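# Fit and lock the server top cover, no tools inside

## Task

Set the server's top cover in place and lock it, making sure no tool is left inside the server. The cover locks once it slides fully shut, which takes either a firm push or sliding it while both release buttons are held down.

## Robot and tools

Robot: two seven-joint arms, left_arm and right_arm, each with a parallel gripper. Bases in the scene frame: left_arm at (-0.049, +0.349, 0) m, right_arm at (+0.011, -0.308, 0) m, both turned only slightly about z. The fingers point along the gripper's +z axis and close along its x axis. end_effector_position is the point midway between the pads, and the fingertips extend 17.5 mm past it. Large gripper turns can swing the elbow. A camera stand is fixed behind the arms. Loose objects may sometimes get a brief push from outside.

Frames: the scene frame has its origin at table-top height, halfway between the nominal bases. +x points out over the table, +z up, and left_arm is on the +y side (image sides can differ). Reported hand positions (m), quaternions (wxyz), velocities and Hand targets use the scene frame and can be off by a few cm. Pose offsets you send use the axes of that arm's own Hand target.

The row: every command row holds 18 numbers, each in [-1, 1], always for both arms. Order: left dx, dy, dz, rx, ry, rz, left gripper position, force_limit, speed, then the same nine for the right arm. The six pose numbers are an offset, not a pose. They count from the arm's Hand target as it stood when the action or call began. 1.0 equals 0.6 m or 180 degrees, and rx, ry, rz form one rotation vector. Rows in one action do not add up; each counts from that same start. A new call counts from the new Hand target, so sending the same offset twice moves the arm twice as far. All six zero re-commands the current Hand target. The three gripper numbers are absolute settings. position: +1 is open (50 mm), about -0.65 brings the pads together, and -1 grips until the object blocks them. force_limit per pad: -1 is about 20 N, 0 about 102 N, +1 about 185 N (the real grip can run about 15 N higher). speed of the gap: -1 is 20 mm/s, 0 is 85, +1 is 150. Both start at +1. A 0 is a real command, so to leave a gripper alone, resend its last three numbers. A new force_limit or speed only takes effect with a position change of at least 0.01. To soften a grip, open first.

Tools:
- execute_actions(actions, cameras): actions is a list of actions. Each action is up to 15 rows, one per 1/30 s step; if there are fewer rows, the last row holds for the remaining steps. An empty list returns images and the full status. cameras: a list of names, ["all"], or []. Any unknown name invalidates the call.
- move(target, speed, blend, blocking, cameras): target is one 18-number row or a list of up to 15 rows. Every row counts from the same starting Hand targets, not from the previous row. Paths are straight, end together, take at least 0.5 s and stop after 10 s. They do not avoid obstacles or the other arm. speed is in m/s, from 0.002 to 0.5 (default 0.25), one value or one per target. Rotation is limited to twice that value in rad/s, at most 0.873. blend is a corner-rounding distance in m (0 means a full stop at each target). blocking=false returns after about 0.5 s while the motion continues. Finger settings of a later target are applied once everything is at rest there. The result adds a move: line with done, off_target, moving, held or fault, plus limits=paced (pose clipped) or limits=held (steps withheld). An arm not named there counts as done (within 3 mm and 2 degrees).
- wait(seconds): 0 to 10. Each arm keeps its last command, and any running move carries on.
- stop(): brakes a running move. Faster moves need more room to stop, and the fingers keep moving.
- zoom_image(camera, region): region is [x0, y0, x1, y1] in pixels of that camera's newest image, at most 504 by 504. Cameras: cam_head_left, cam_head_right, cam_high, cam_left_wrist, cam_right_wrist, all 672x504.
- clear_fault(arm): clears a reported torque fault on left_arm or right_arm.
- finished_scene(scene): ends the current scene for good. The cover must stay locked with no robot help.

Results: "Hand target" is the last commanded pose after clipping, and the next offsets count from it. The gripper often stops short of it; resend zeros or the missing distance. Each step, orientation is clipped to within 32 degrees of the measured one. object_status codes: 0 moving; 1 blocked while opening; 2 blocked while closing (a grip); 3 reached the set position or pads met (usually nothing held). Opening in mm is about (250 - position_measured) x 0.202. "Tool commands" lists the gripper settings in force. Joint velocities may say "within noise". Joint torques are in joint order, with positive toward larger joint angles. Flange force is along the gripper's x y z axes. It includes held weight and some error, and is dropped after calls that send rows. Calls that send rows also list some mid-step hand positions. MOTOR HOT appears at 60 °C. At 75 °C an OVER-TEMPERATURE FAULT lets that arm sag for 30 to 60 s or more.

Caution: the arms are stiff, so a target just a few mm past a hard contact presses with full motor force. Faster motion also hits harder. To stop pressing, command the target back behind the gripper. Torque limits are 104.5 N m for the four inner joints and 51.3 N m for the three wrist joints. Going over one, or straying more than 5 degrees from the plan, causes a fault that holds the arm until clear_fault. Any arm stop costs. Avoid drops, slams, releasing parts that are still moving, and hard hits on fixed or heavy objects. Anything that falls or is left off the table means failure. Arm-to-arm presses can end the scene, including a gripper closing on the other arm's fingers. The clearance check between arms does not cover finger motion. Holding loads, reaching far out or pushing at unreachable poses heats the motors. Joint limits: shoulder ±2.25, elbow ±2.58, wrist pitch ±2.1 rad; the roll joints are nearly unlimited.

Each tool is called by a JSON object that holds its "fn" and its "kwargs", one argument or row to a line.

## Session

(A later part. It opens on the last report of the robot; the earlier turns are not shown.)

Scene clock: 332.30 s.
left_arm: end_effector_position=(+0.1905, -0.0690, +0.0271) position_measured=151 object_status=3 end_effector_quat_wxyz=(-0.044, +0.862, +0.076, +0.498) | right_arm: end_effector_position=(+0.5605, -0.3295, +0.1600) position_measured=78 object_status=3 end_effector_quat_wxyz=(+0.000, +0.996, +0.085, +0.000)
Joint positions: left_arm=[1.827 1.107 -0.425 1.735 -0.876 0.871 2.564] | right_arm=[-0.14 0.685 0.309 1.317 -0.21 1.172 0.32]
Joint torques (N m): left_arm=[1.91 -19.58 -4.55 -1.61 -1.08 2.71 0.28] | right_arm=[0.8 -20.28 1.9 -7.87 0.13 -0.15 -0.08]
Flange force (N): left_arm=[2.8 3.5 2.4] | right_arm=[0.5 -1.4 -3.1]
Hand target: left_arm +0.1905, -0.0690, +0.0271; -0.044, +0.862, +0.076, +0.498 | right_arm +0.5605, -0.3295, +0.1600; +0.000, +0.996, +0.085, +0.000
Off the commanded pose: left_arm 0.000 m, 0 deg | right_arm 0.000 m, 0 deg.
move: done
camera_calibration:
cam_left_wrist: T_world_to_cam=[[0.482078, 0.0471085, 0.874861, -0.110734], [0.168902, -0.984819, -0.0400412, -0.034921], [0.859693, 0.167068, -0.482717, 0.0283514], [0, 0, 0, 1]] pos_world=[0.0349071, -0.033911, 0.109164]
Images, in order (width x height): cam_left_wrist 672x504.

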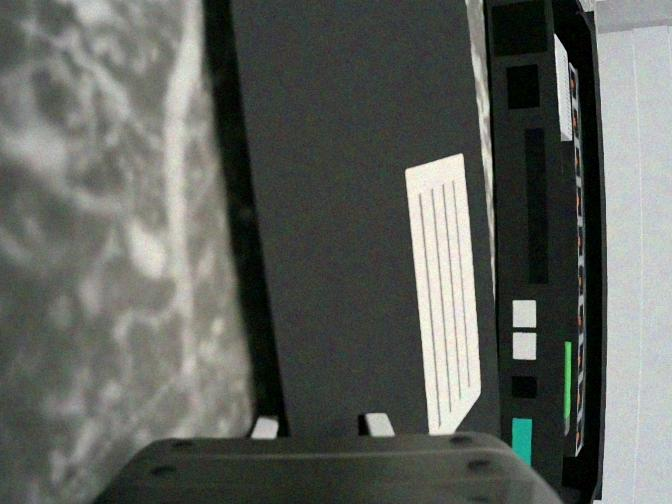

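{"fn": "move", "kwargs": {
  "target": [
    [0.00167, 0, 0.0029, 0, 0, 0, 0.01, -0.4, -0.5, 0, 0, 0, 0, 0, 0, 0.5, -0.7, -1],
    [0.0565, 0, -0.0288, 0, 0.1, 0, 0.01, -0.4, -0.5, 0, 0, 0, 0, 0, 0, 0.5, -0.7, -1]
  ],
  "speed": [0.02, 0.04],
  "blend": [0.0, 0],
  "cameras": ["cam_left_wrist", "cam_head_left", "cam_high"]
}}

{"fn": "zoom_image", "kwargs": {
  "camera": "cam_left_wrist",
  "region": [200, 330, 440, 450]
}}

{"fn": "zoom_image", "kwargs": {
  "camera": "cam_high",
  "region": [260, 130, 450, 260]
}}

Scene clock: 349.77 s.
left_arm: end_effector_position=(+0.1924, -0.0687, +0.0651) position_measured=151 object_status=3 end_effector_quat_wxyz=(-0.056, +0.774, +0.069, +0.627) | right_arm: end_effector_position=(+0.5605, -0.3295, +0.1600) position_measured=78 object_status=3 end_effector_quat_wxyz=(+0.000, +0.996, +0.085, +0.000)
Joint positions: left_arm=[1.944 1.272 -0.503 1.64 -0.884 1.096 2.635] | right_arm=[-0.14 0.685 0.309 1.317 -0.21 1.172 0.32]
Joint torques (N m): left_arm=[2.24 -20.66 -7.04 -0.48 -1.87 4.09 0.23] | right_arm=[0.81 -20.3 1.87 -7.89 0.14 -0.13 -0.09]
Flange force (N): left_arm=[-1.6 3.6 3.9] | right_arm=[0.4 -1.4 -3.1]
Hand target: left_arm +0.1924, -0.0687, +0.0651; -0.056, +0.774, +0.069, +0.627 | right_arm +0.5605, -0.3295, +0.1600; +0.000, +0.996, +0.085, +0.000
Off the commanded pose: left_arm 0.000 m, 0 deg | right_arm 0.000 m, 0 deg.
move: done
camera_calibration:
cam_left_wrist: T_world_to_cam=[[0.192635, -0.00462865, 0.981259, -0.0997866], [0.181266, -0.982611, -0.0402202, -0.0356574], [0.964383, 0.185617, -0.188447, 0.00699805], [0, 0, 0, 1]] pos_world=[0.0189371, -0.0367982, 0.0978012]
Images, in order (width x height): cam_head_left 672x504, cam_high 672x504, cam_left_wrist 672x504.

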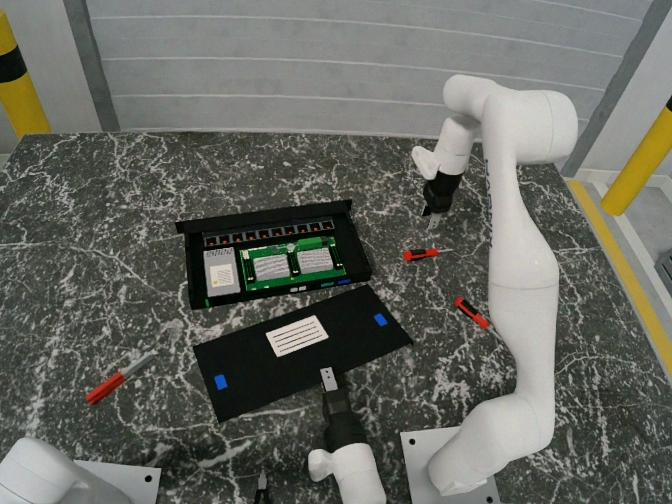

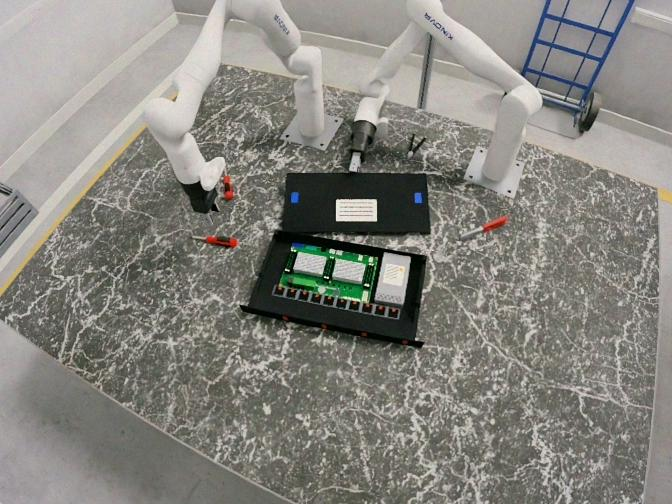

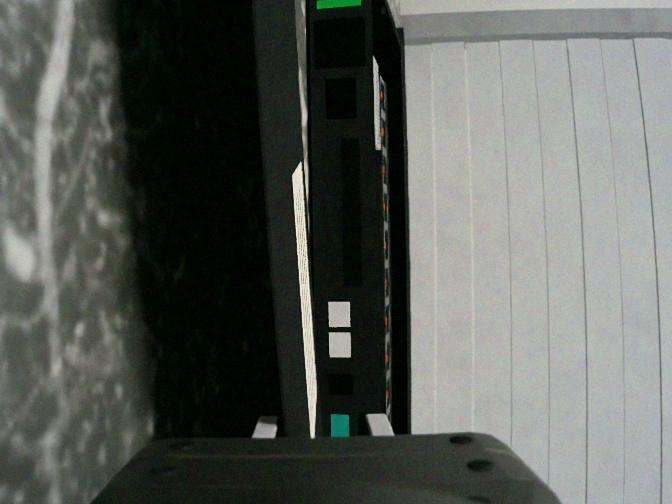

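Scaled by 2.100.

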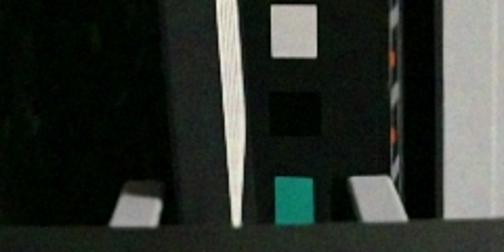

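Scaled by 2.653 from the camera's 672x504 image, which has a finer 960x720 frame.

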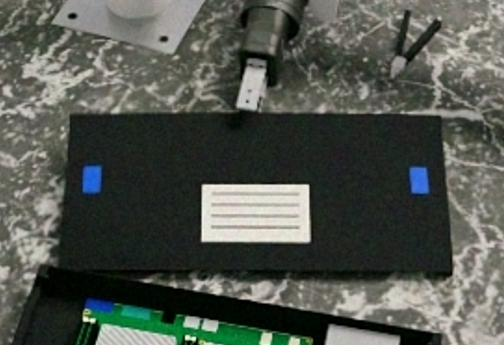

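{"fn": "move", "kwargs": {
  "target": [
    [0, 0, 0.033, 0, 0, 0, 0.01, -0.4, -0.5, 0, 0, 0, 0, 0, 0, 0.5, -0.7, -1],
    [0, 0, 0.033, 0, 0, 0, -1, 0.3, -1, 0, 0, 0, 0, 0, 0, 0.5, -0.7, -1]
  ],
  "speed": 0.04,
  "cameras": ["cam_left_wrist", "cam_high", "cam_head_left"]
}}

{"fn": "zoom_image", "kwargs": {
  "camera": "cam_high",
  "region": [260, 130, 450, 260]
}}

{"fn": "zoom_image", "kwargs": {
  "camera": "cam_left_wrist",
  "region": [200, 330, 440, 450]
}}

Scene clock: 356.93 s.
left_arm: end_effector_position=(+0.2116, -0.0653, +0.0611) position_measured=252 object_status=0 end_effector_quat_wxyz=(-0.056, +0.774, +0.069, +0.627) | right_arm: end_effector_position=(+0.5605, -0.3295, +0.1600) position_measured=78 object_status=3 end_effector_quat_wxyz=(+0.000, +0.996, +0.085, +0.000)
Joint positions: left_arm=[1.919 1.284 -0.521 1.657 -0.909 1.054 2.653] | right_arm=[-0.14 0.685 0.309 1.317 -0.21 1.172 0.32]
Joint torques (N m): left_arm=[2.25 -19.82 -6.47 0.17 -2.01 3.86 -0.66] | right_arm=[0.84 -20.34 1.94 -7.92 0.16 -0.17 -0.07]
Flange force (N): left_arm=[-1.2 3.2 3.8] | right_arm=[0.5 -1.5 -3.0]
Hand target: left_arm +0.2115, -0.0653, +0.0610; -0.056, +0.774, +0.068, +0.627 | right_arm +0.5605, -0.3295, +0.1600; +0.000, +0.996, +0.085, +0.000
Off the commanded pose: left_arm 0.000 m, 0 deg | right_arm 0.000 m, 0 deg.
move: done
camera_calibration:
cam_left_wrist: T_world_to_cam=[[0.192505, -0.0045528, 0.981285, -0.0994213], [0.181272, -0.982614, -0.0401203, -0.0359536], [0.964408, 0.185603, -0.188333, -0.0128379], [0, 0, 0, 1]] pos_world=[0.0380374, -0.0333984, 0.0937004]
Images, in order (width x height): cam_head_left 672x504, cam_high 672x504, cam_left_wrist 672x504.

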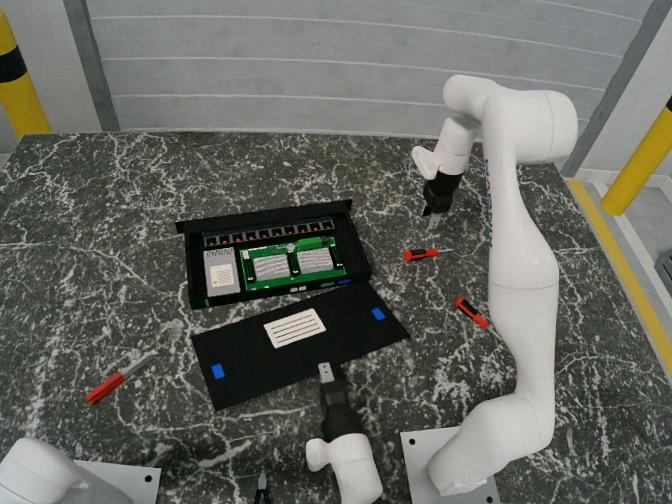

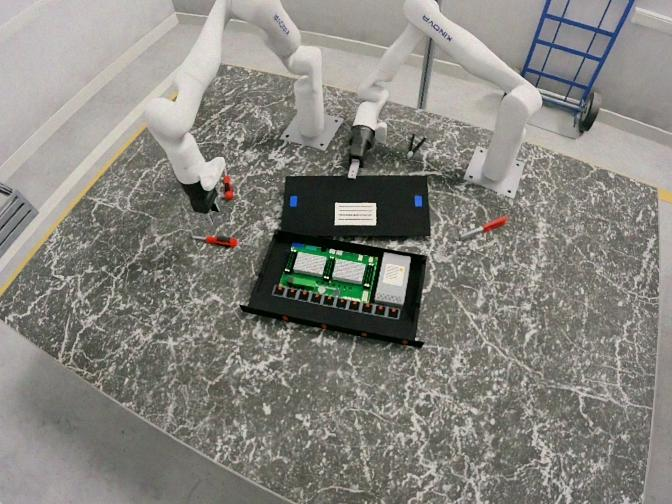

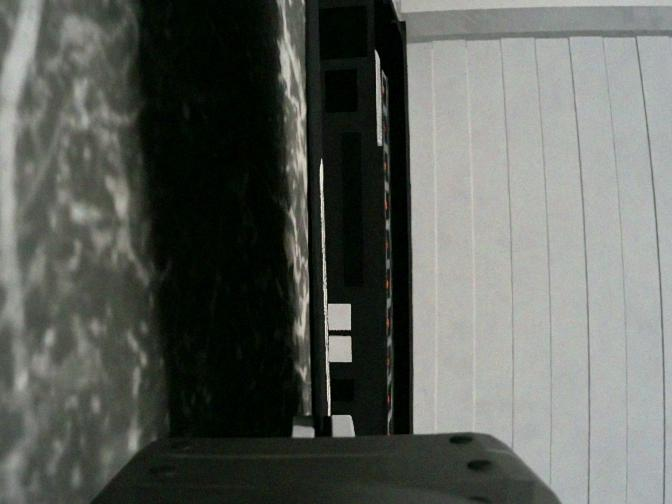

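Scaled by 2.653 from the camera's 672x504 image, which has a finer 960x720 frame.

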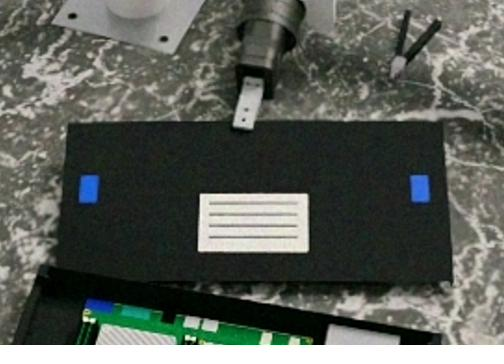

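Scaled by 2.100.

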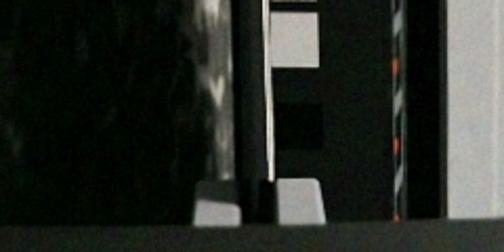

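{"fn": "move", "kwargs": {
  "target": [
    [0.0447, 0, -0.03, 0, 0, 0, -1, 0.3, -1, 0, 0, 0, 0, 0, 0, 0.5, -0.7, -1],
    [0.175, 0, -0.0577, 0, 0.0444, 0, -1, 0.3, -1, 0.0844, -0.5867, -0.25, 0, 0, -0.505, 0.5, -0.7, -1]
  ],
  "speed": [0.05, 0.2],
  "blend": [0.005, 0],
  "cameras": ["all"]
}}

Scene clock: 380.23 s.
left_arm: end_effector_position=(+0.1996, -0.0675, +0.1709) position_measured=252 object_status=3 end_effector_quat_wxyz=(-0.060, +0.728, +0.064, +0.680) | right_arm: end_effector_position=(+0.5507, +0.0261, +0.3098) position_measured=78 object_status=3 end_effector_quat_wxyz=(+0.000, +0.638, +0.770, +0.000)
Joint positions: left_arm=[1.992 1.158 -0.589 1.694 -0.948 1.203 2.565] | right_arm=[-0.555 0.935 -0.019 0.291 0.017 1.917 1.16]
Joint torques (N m): left_arm=[1.92 -20.13 -9.12 -0.83 -3.06 5.4 -0.01] | right_arm=[0.79 -24.66 0.11 -8.2 0.18 -0.11 -0.07]
Flange force (N): left_arm=[-5.3 3.8 3.3] | right_arm=no reading
Hand target: left_arm +0.1996, -0.0675, +0.1709; -0.060, +0.728, +0.064, +0.680 | right_arm +0.5507, +0.0261, +0.3098; +0.000, +0.638, +0.770, +0.000
Off the commanded pose: left_arm 0.000 m, 0 deg | right_arm 0.000 m, 0 deg.
move: done
camera_calibration:
cam_left_wrist: T_world_to_cam=[[0.0565674, -0.0289493, 0.997979, -0.18231], [0.186596, -0.98166, -0.0390526, -0.0326591], [0.980807, 0.188428, -0.0501282, -0.00689163], [0, 0, 0, 1]] pos_world=[0.0231663, -0.0360393, 0.180321]
cam_right_wrist: T_world_to_cam=[[-0.178843, 0.983684, -0.0195251, 0.0784028], [0.983719, 0.179135, 0.0144079, -0.501829], [0.0176705, -0.0166305, -0.999706, 0.466904], [0, 0, 0, 1]] pos_world=[0.49943, 0.0205365, 0.475528]

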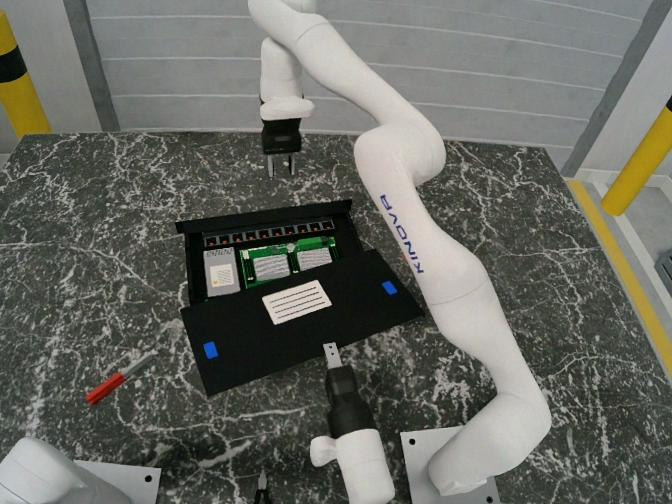

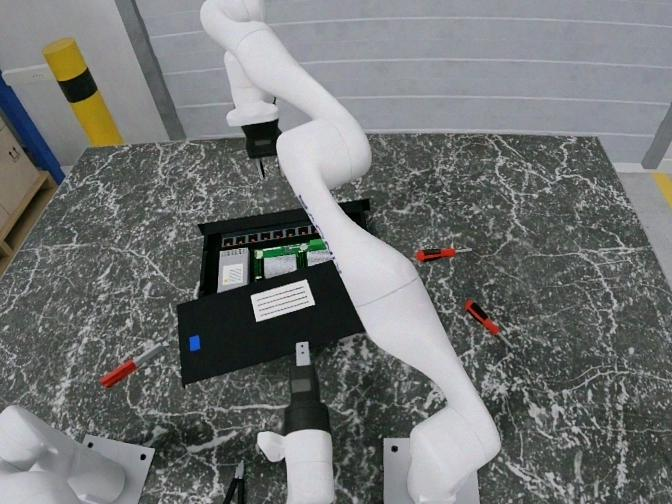

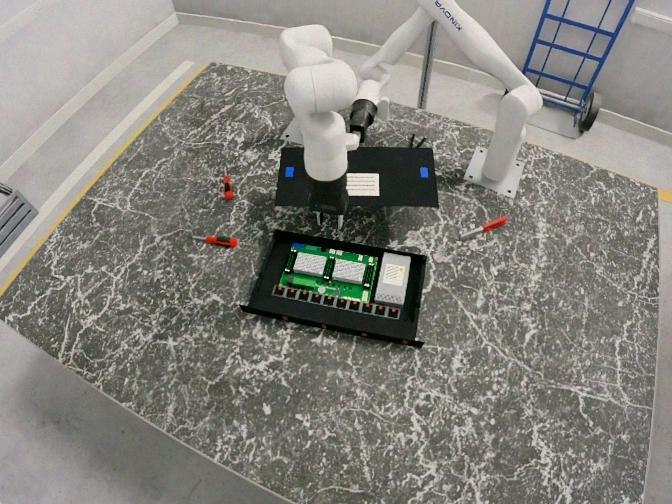

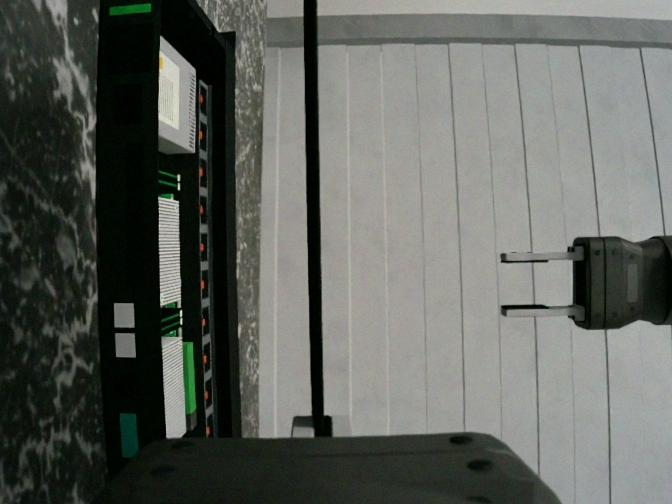

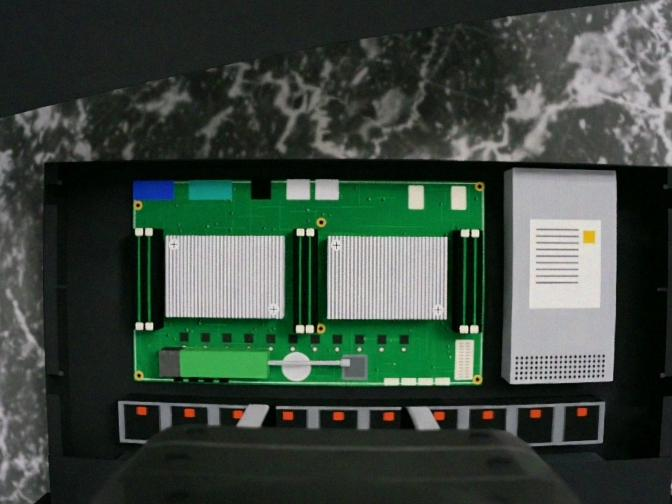

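{"fn": "move", "kwargs": {
  "target": [0, 0, 0, 0, 0, 0, -1, 0.3, -1, -0.1415, 0.0425, 0.383, 0, 0, 0.5039, 0.208, -0.7, -0.5],
  "speed": 0.22,
  "cameras": ["cam_right_wrist", "cam_head_left"]
}}

{"fn": "zoom_image", "kwargs": {
  "camera": "cam_right_wrist",
  "region": [200, 220, 480, 450]
}}

Scene clock: 410.90 s.
left_arm: end_effector_position=(+0.1996, -0.0675, +0.1709) position_measured=252 object_status=3 end_effector_quat_wxyz=(-0.060, +0.728, +0.064, +0.680) | right_arm: end_effector_position=(+0.5914, -0.0528, +0.0800) position_measured=121 object_status=3 end_effector_quat_wxyz=(+0.000, +0.996, +0.087, +0.000)
Joint positions: left_arm=[1.992 1.158 -0.589 1.694 -0.948 1.203 2.565] | right_arm=[-0.517 0.962 0.237 1.012 -0.209 1.19 -0.162]
Joint torques (N m): left_arm=[1.89 -20.07 -9.12 -0.89 -3.02 5.45 0.04] | right_arm=[0.77 -24.58 1.81 -7.96 0.17 -0.15 -0.1]
Flange force (N): left_arm=[-5.0 3.5 3.4] | right_arm=[0.6 -1.4 -2.7]
Hand target: left_arm +0.1996, -0.0675, +0.1709; -0.060, +0.728, +0.064, +0.680 | right_arm +0.5914, -0.0528, +0.0800; +0.000, +0.996, +0.087, +0.000
Off the commanded pose: left_arm 0.000 m, 0 deg | right_arm 0.000 m, 0 deg.
move: done
camera_calibration:
cam_right_wrist: T_world_to_cam=[[0.985811, 0.16669, -0.019768, -0.573118], [0.167004, -0.985836, 0.0154266, -0.102912], [-0.0169165, -0.0185091, -0.999686, 0.255453], [0, 0, 0, 1]] pos_world=[0.586494, -0.00119322, 0.245631]
Images, in order (width x height): cam_head_left 672x504, cam_right_wrist 672x504.

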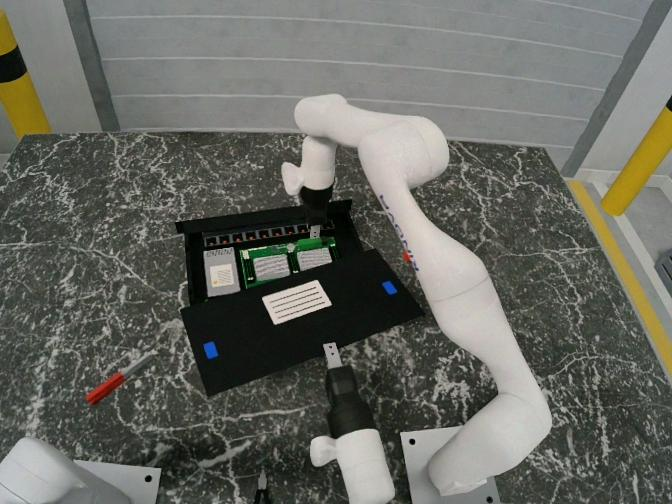

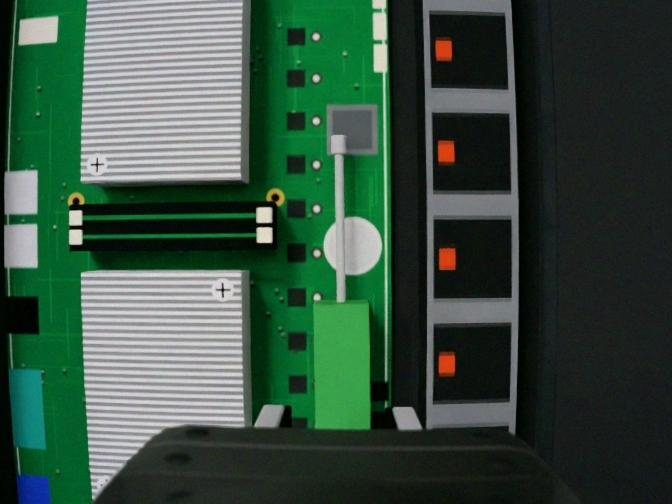

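Scaled by 1.800.

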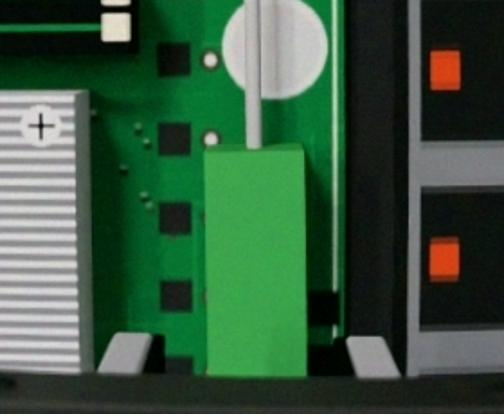

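{"fn": "move", "kwargs": {
  "target": [
    [0, 0, 0, 0, 0, 0, -1, 0.3, -1, 0, 0, 0.055, 0, 0, 0, 0.208, -0.7, -1],
    [0, 0, 0, 0, 0, 0, -1, 0.3, -1, 0, 0, 0.08, 0, 0, 0, 0.208, -0.7, -1],
    [0, 0, 0, 0, 0, 0, -1, 0.3, -1, 0, 0, 0.08, 0, 0, 0, -1, -0.7, -1]
  ],
  "speed": [0.1, 0.02, 0.02],
  "blend": [0.003, 0, 0],
  "cameras": ["cam_right_wrist"]
}}

Scene clock: 421.23 s.
left_arm: end_effector_position=(+0.1996, -0.0675, +0.1709) position_measured=252 object_status=3 end_effector_quat_wxyz=(-0.060, +0.728, +0.064, +0.680) | right_arm: end_effector_position=(+0.5914, -0.0528, +0.0320) position_measured=163 object_status=2 end_effector_quat_wxyz=(+0.000, +0.996, +0.087, +0.000)
Joint positions: left_arm=[1.992 1.158 -0.589 1.694 -0.948 1.203 2.565] | right_arm=[-0.515 1.018 0.227 1.055 -0.217 1.091 -0.154]
Joint torques (N m): left_arm=[1.88 -20.09 -9.18 -0.86 -3.01 5.43 0.06] | right_arm=[0.78 -24.82 1.83 -7.54 0.14 -0.12 -0.08]
Flange force (N): left_arm=[-5.1 3.7 3.3] | right_arm=[0.7 -1.5 -2.7]
Hand target: left_arm +0.1996, -0.0675, +0.1709; -0.060, +0.728, +0.064, +0.680 | right_arm +0.5914, -0.0528, +0.0320; +0.000, +0.996, +0.087, +0.000
Off the commanded pose: left_arm 0.000 m, 0 deg | right_arm 0.000 m, 0 deg.
move: done
camera_calibration:
cam_right_wrist: T_world_to_cam=[[0.985811, 0.16669, -0.019768, -0.574066], [0.167003, -0.985836, 0.0154266, -0.102171], [-0.0169165, -0.018509, -0.999686, 0.207468], [0, 0, 0, 1]] pos_world=[0.586494, -0.00119322, 0.197631]
Images, in order (width x height): cam_right_wrist 672x504.

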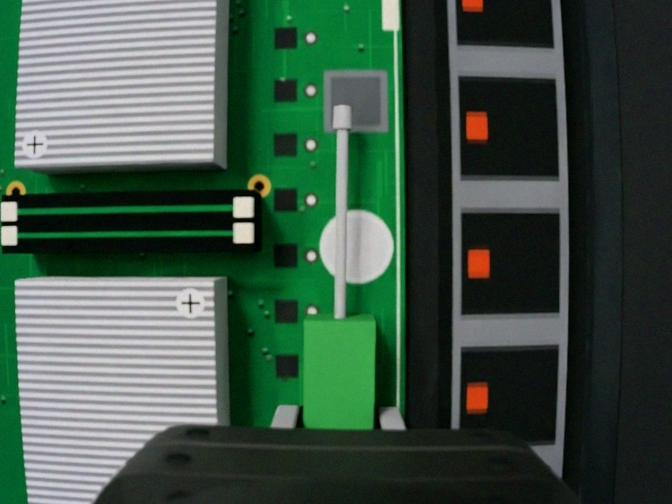

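{"fn": "move", "kwargs": {
  "target": [
    [0, 0, 0, 0, 0, 0, -1, 0.3, -1, 0, 0, -0.01, 0, 0, 0, -1, -0.7, -1],
    [0, 0, 0, 0, 0, 0, -1, 0.3, -1, 0, 0, -0.163, 0, 0, 0, -1, -0.7, -1],
    [0, 0, 0, 0, 0, 0, -1, 0.3, -1, 0.0342, 0.56, -0.163, 0, 0, 0, -1, -0.7, -1],
    [-0.009, -0.0477, 0.3577, -0.0593, 0, 0.0041, -1, 0.3, -1, 0.0342, 0.56, 0.0075, 0, 0, 0, -1, -0.7, -1],
    [-0.009, -0.0477, 0.3577, -0.0593, 0, 0.0041, -1, 0.3, -1, 0.0342, 0.56, 0.0075, 0, 0, 0, 0.208, -0.7, -1],
    [-0.009, -0.0477, 0.3577, -0.0593, 0, 0.0041, -1, 0.3, -1, 0.0342, 0.56, -0.163, 0, 0, 0, 0.208, -0.7, -1]
  ],
  "speed": [0.03, 0.12, 0.25, 0.1, 0.1, 0.1],
  "blend": [0.002, 0.02, 0.01, 0, 0, 0],
  "cameras": ["all"]
}}

Scene clock: 453.00 s.
left_arm: end_effector_position=(+0.4049, -0.0017, +0.1507) position_measured=252 object_status=3 end_effector_quat_wxyz=(+0.003, +0.731, -0.004, +0.682) | right_arm: end_effector_position=(+0.6698, -0.3801, +0.1300) position_measured=121 object_status=3 end_effector_quat_wxyz=(+0.000, +0.996, +0.087, +0.000)
Joint positions: left_arm=[1.741 1.329 -0.903 2.052 -1.833 0.658 3.406] | right_arm=[0.029 1.002 0.241 0.755 -0.205 1.402 0.335]
Joint torques (N m): left_arm=[1.89 -17.54 -12.88 1.19 0.96 6.22 0.04] | right_arm=[0.75 -25.93 1.52 -8.58 0.17 -0.14 -0.06]
Flange force (N): left_arm=[-4.9 1.8 5.6] | right_arm=[1.6 -0.8 -2.4]
Hand target: left_arm +0.4049, -0.0017, +0.1507; +0.003, +0.731, -0.004, +0.682 | right_arm +0.6698, -0.3801, +0.1300; +0.000, +0.996, +0.087, +0.000
Off the commanded pose: left_arm 0.000 m, 0 deg | right_arm 0.000 m, 0 deg.
move: done
camera_calibration:
cam_left_wrist: T_world_to_cam=[[0.050208, -0.0389469, 0.997979, -0.169305], [0.00114687, -0.999236, -0.0390537, 0.0678938], [0.998738, 0.00310536, -0.050125, -0.229302], [0, 0, 0, 1]] pos_world=[0.237435, 0.0619601, 0.160121]
cam_right_wrist: T_world_to_cam=[[0.985813, 0.166691, -0.0196694, -0.594873], [0.167003, -0.985835, 0.0154433, -0.439544], [-0.0168166, -0.0185091, -0.999687, 0.300639], [0, 0, 0, 1]] pos_world=[0.664894, -0.328593, 0.295632]

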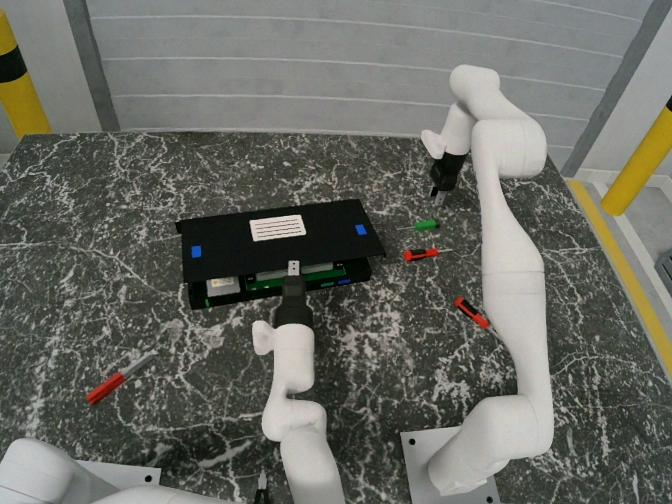

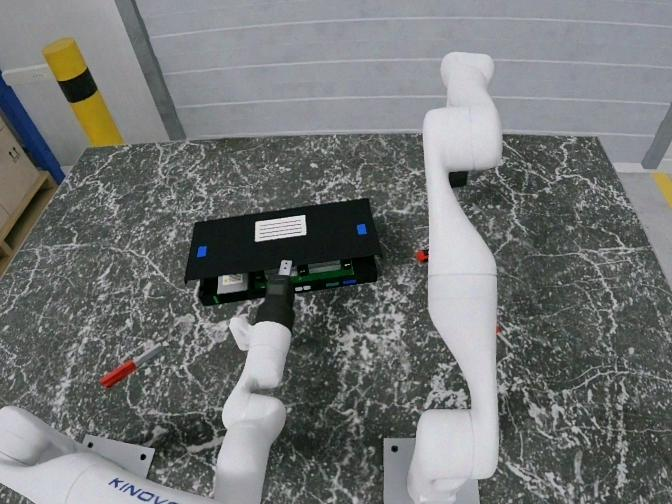

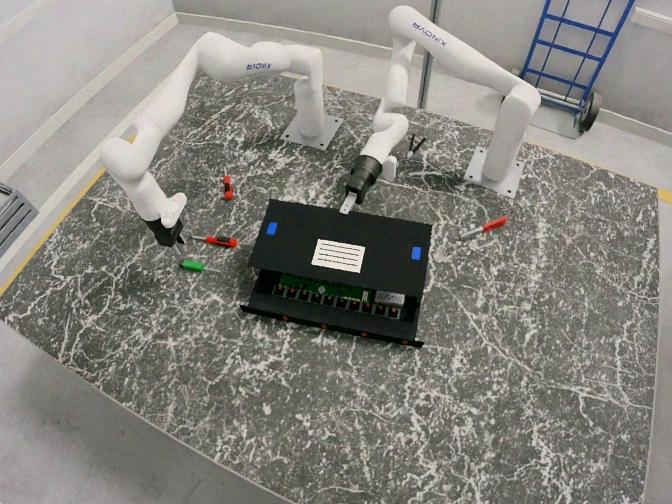

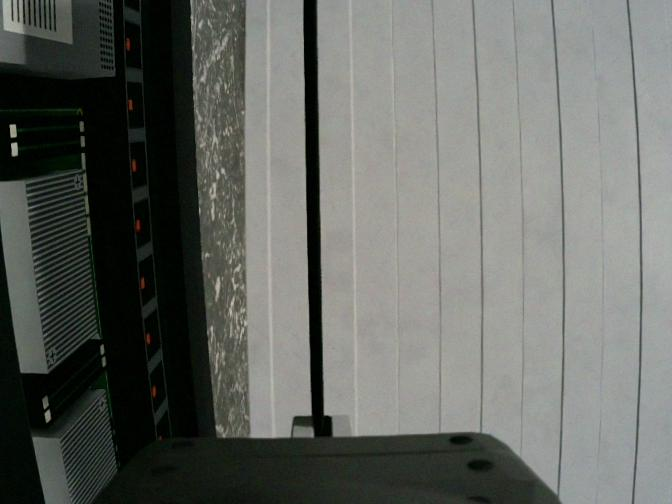

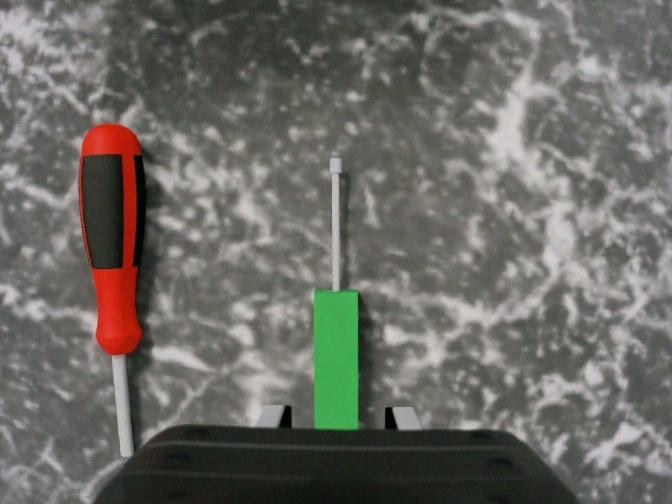

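{"fn": "move", "kwargs": {
  "target": [-0.0599, 0, 0.0041, 0, 0, 0, -1, 0.3, -1, -0.1067, -0.2592, -0.2483, 0, 0, 0, 0.208, -0.7, -1],
  "speed": 0.15,
  "cameras": ["cam_right_wrist", "cam_high", "cam_head_left", "cam_head_right"]
}}

{"fn": "zoom_image", "kwargs": {
  "camera": "cam_high",
  "region": [230, 180, 450, 360]
}}

{"fn": "zoom_image", "kwargs": {
  "camera": "cam_head_left",
  "region": [160, 190, 400, 320]
}}

Scene clock: 464.70 s.
left_arm: end_effector_position=(+0.4049, -0.0017, +0.1147) position_measured=252 object_status=3 end_effector_quat_wxyz=(+0.003, +0.731, -0.004, +0.682) | right_arm: end_effector_position=(+0.5799, -0.2380, +0.2790) position_measured=121 object_status=3 end_effector_quat_wxyz=(+0.000, +0.996, +0.087, +0.000)
Joint positions: left_arm=[1.728 1.412 -0.86 2.013 -1.79 0.675 3.438] | right_arm=[-0.245 0.671 0.262 0.938 -0.161 1.55 0.104]
Joint torques (N m): left_arm=[1.9 -17.91 -12.97 2.32 1.07 6.18 0.06] | right_arm=[0.69 -21.08 1.34 -8.68 0.11 -0.15 -0.07]
Flange force (N): left_arm=[-5.2 2.2 5.4] | right_arm=[0.4 -1.2 -3.0]
Hand target: left_arm +0.4049, -0.0017, +0.1146; +0.003, +0.731, -0.004, +0.682 | right_arm +0.5799, -0.2379, +0.2789; +0.000, +0.996, +0.087, +0.000
Off the commanded pose: left_arm 0.000 m, 0 deg | right_arm 0.000 m, 0 deg.
move: done
camera_calibration:
cam_right_wrist: T_world_to_cam=[[0.985813, 0.166689, -0.0196861, -0.527014], [0.167003, -0.985834, 0.0155419, -0.286689], [-0.0168165, -0.018609, -0.999685, 0.450693], [0, 0, 0, 1]] pos_world=[0.574994, -0.186393, 0.444632]
Images, in order (width x height): cam_head_left 672x504, cam_head_right 672x504, cam_high 672x504, cam_right_wrist 672x504.

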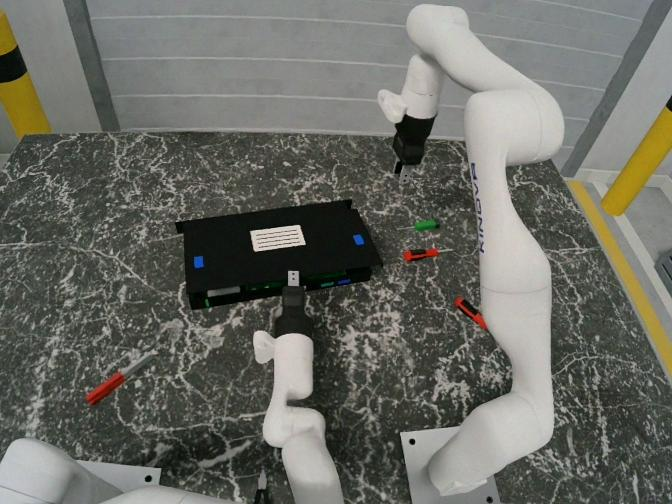

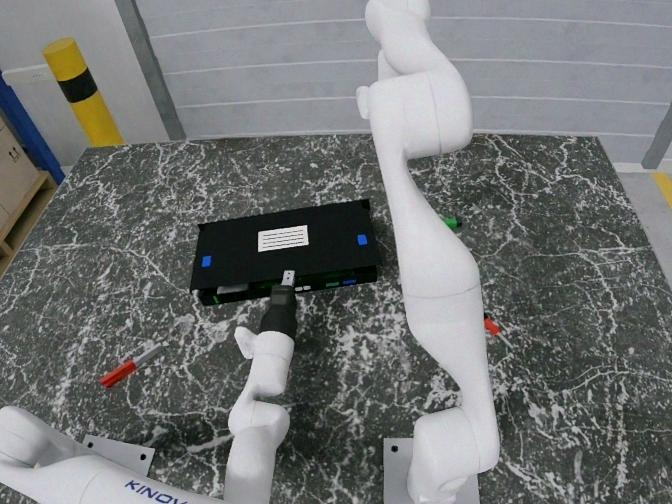

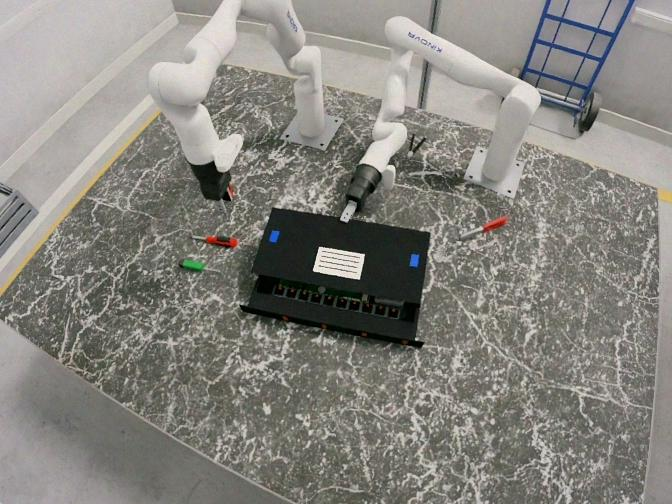

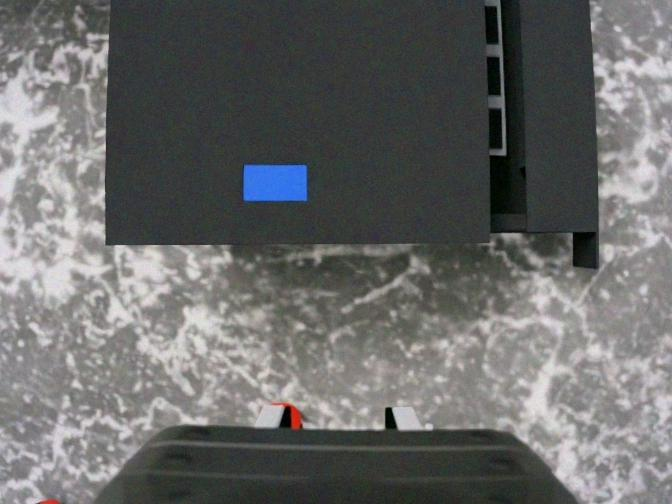

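Scaled by 2.291 from the camera's 672x504 image, which has a finer 960x720 frame.

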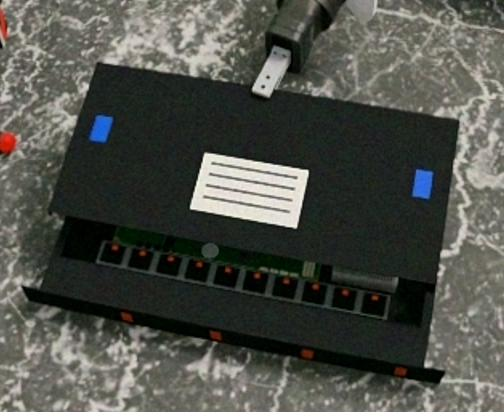

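Scaled by 2.100 from the camera's 672x504 image, which has a finer 960x720 frame.

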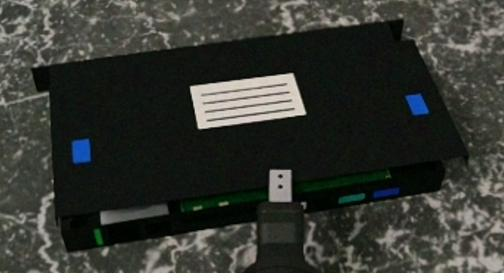

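{"fn": "move", "kwargs": {
  "target": [-0.0577, -0.0135, 0.0354, 0.0028, 0, 0.0065, -1, 0.3, -1, 0, 0, 0, 0, 0, 0, 0.208, -0.7, -1],
  "speed": 0.08,
  "cameras": ["cam_right_wrist", "cam_high", "cam_head_left", "cam_left_wrist", "cam_head_right"]
}}

{"fn": "zoom_image", "kwargs": {
  "camera": "cam_high",
  "region": [230, 180, 450, 360]
}}

{"fn": "zoom_image", "kwargs": {
  "camera": "cam_head_left",
  "region": [160, 190, 400, 320]
}}

Scene clock: 524.77 s.
left_arm: end_effector_position=(+0.4238, +0.0062, +0.0786) position_measured=252 object_status=3 end_effector_quat_wxyz=(-0.007, +0.731, -0.008, +0.682) | right_arm: end_effector_position=(+0.5799, -0.2379, +0.2789) position_measured=121 object_status=3 end_effector_quat_wxyz=(+0.000, +0.996, +0.087, +0.000)
Joint positions: left_arm=[1.674 1.502 -0.836 1.957 -1.792 0.685 3.475] | right_arm=[-0.245 0.671 0.262 0.938 -0.161 1.55 0.104]
Joint torques (N m): left_arm=[1.43 -18.26 -13.34 3.9 1.58 6.02 0.07] | right_arm=[0.78 -21.14 1.31 -8.72 0.15 -0.13 -0.1]
Flange force (N): left_arm=[-5.8 3.4 5.8] | right_arm=[0.2 -1.3 -2.8]
Hand target: left_arm +0.4238, +0.0063, +0.0786; -0.007, +0.731, -0.008, +0.682 | right_arm +0.5799, -0.2379, +0.2789; +0.000, +0.996, +0.087, +0.000
Off the commanded pose: left_arm 0.000 m, 0 deg | right_arm 0.000 m, 0 deg.
move: done
camera_calibration:
cam_left_wrist: T_world_to_cam=[[0.0504529, -0.0595331, 0.996951, -0.0979053], [0.00849558, -0.99816, -0.0600353, 0.0714678], [0.99869, 0.0114986, -0.0498543, -0.25179], [0, 0, 0, 1]] pos_world=[0.255793, 0.0684029, 0.0893445]
cam_right_wrist: T_world_to_cam=[[0.985795, 0.166787, -0.0197691, -0.52695], [0.167101, -0.985819, 0.0154261, -0.286689], [-0.0169159, -0.0185103, -0.999686, 0.450668], [0, 0, 0, 1]] pos_world=[0.574994, -0.186393, 0.444531]

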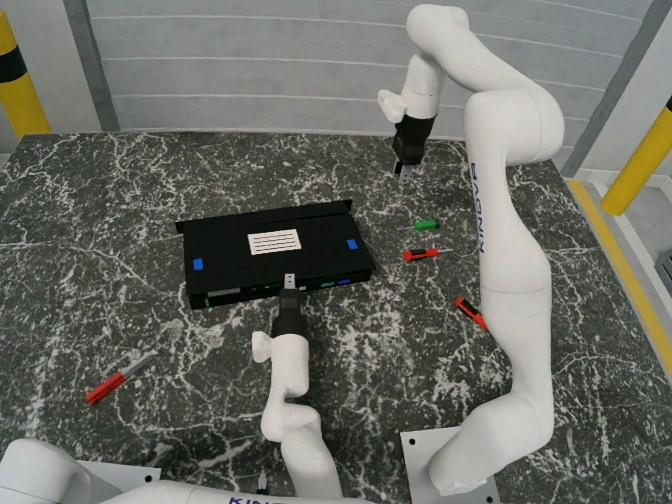

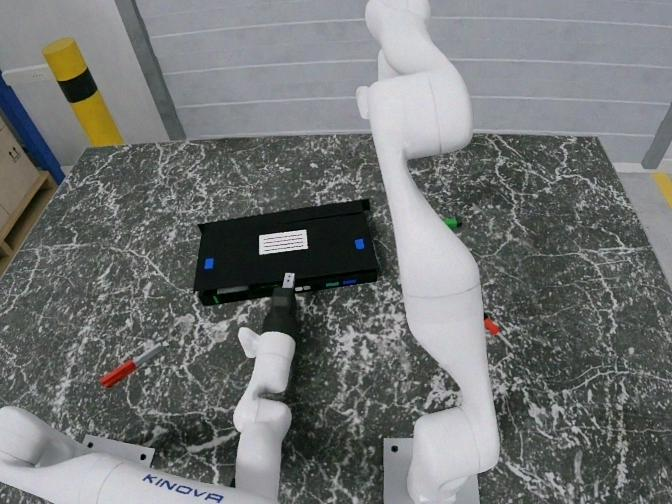

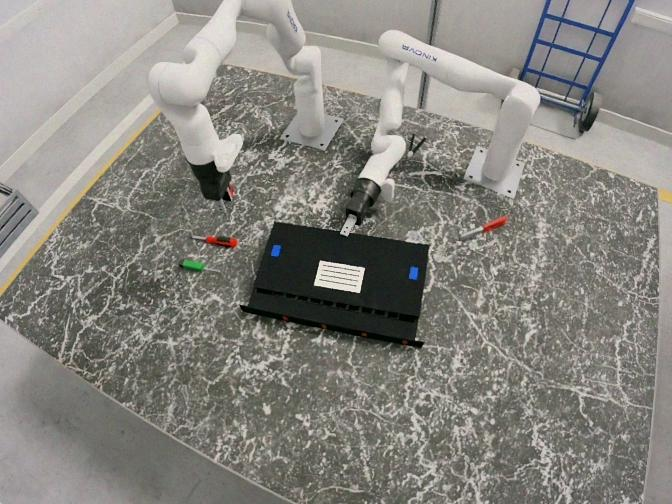

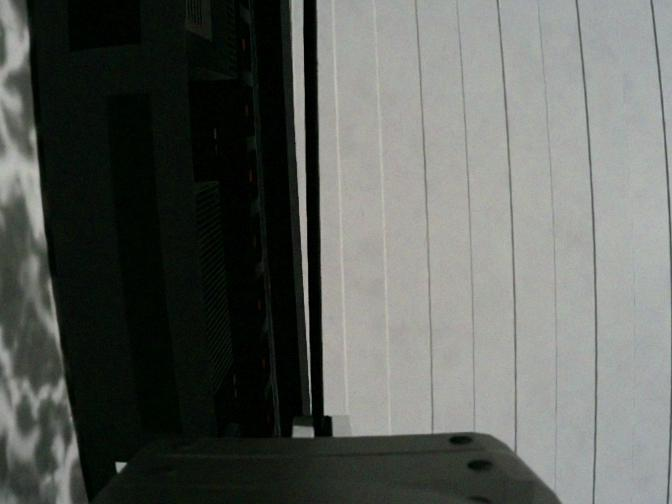

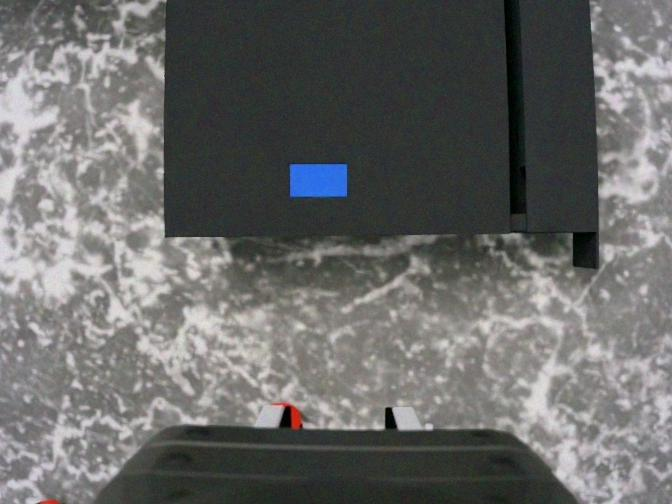

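Scaled by 2.291 from the camera's 672x504 image, which has a finer 960x720 frame.

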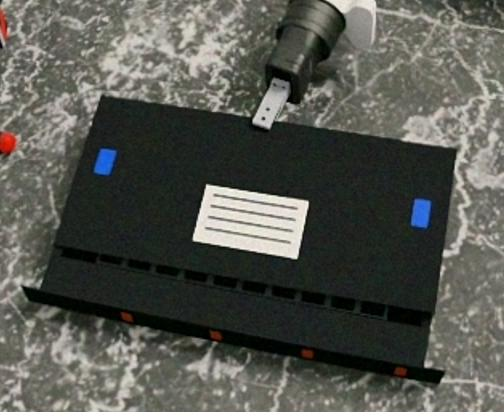

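Scaled by 2.100 from the camera's 672x504 image, which has a finer 960x720 frame.

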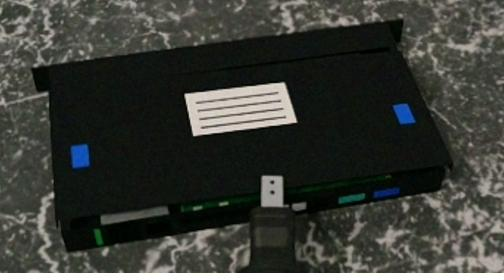

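{"fn": "zoom_image", "kwargs": {
  "camera": "cam_high",
  "region": [385, 235, 455, 350]
}}

{"fn": "zoom_image", "kwargs": {
  "camera": "cam_head_left",
  "region": [170, 210, 240, 315]
}}

{"fn": "zoom_image", "kwargs": {
  "camera": "cam_left_wrist",
  "region": [0, 0, 400, 300]
}}

Scaled by 4.383 from the camera's 672x504 image, which has a finer 960x720 frame.

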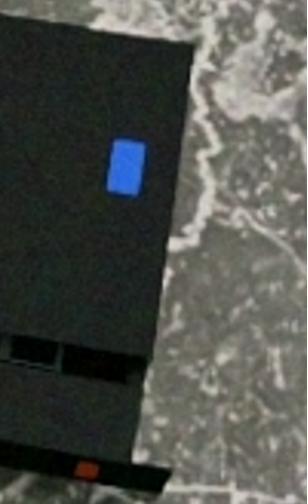

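Scaled by 4.800 from the camera's 672x504 image, which has a finer 960x720 frame.

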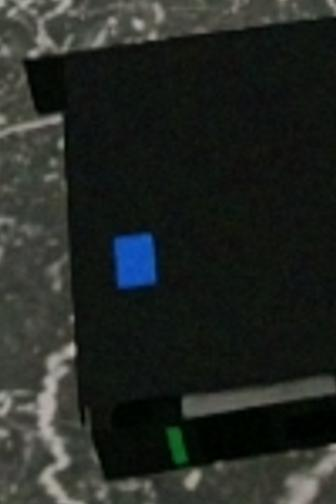

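Scaled by 1.260.

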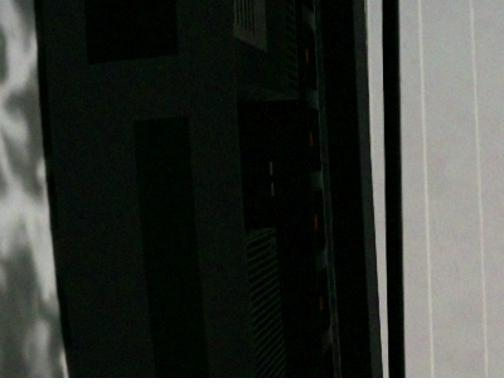

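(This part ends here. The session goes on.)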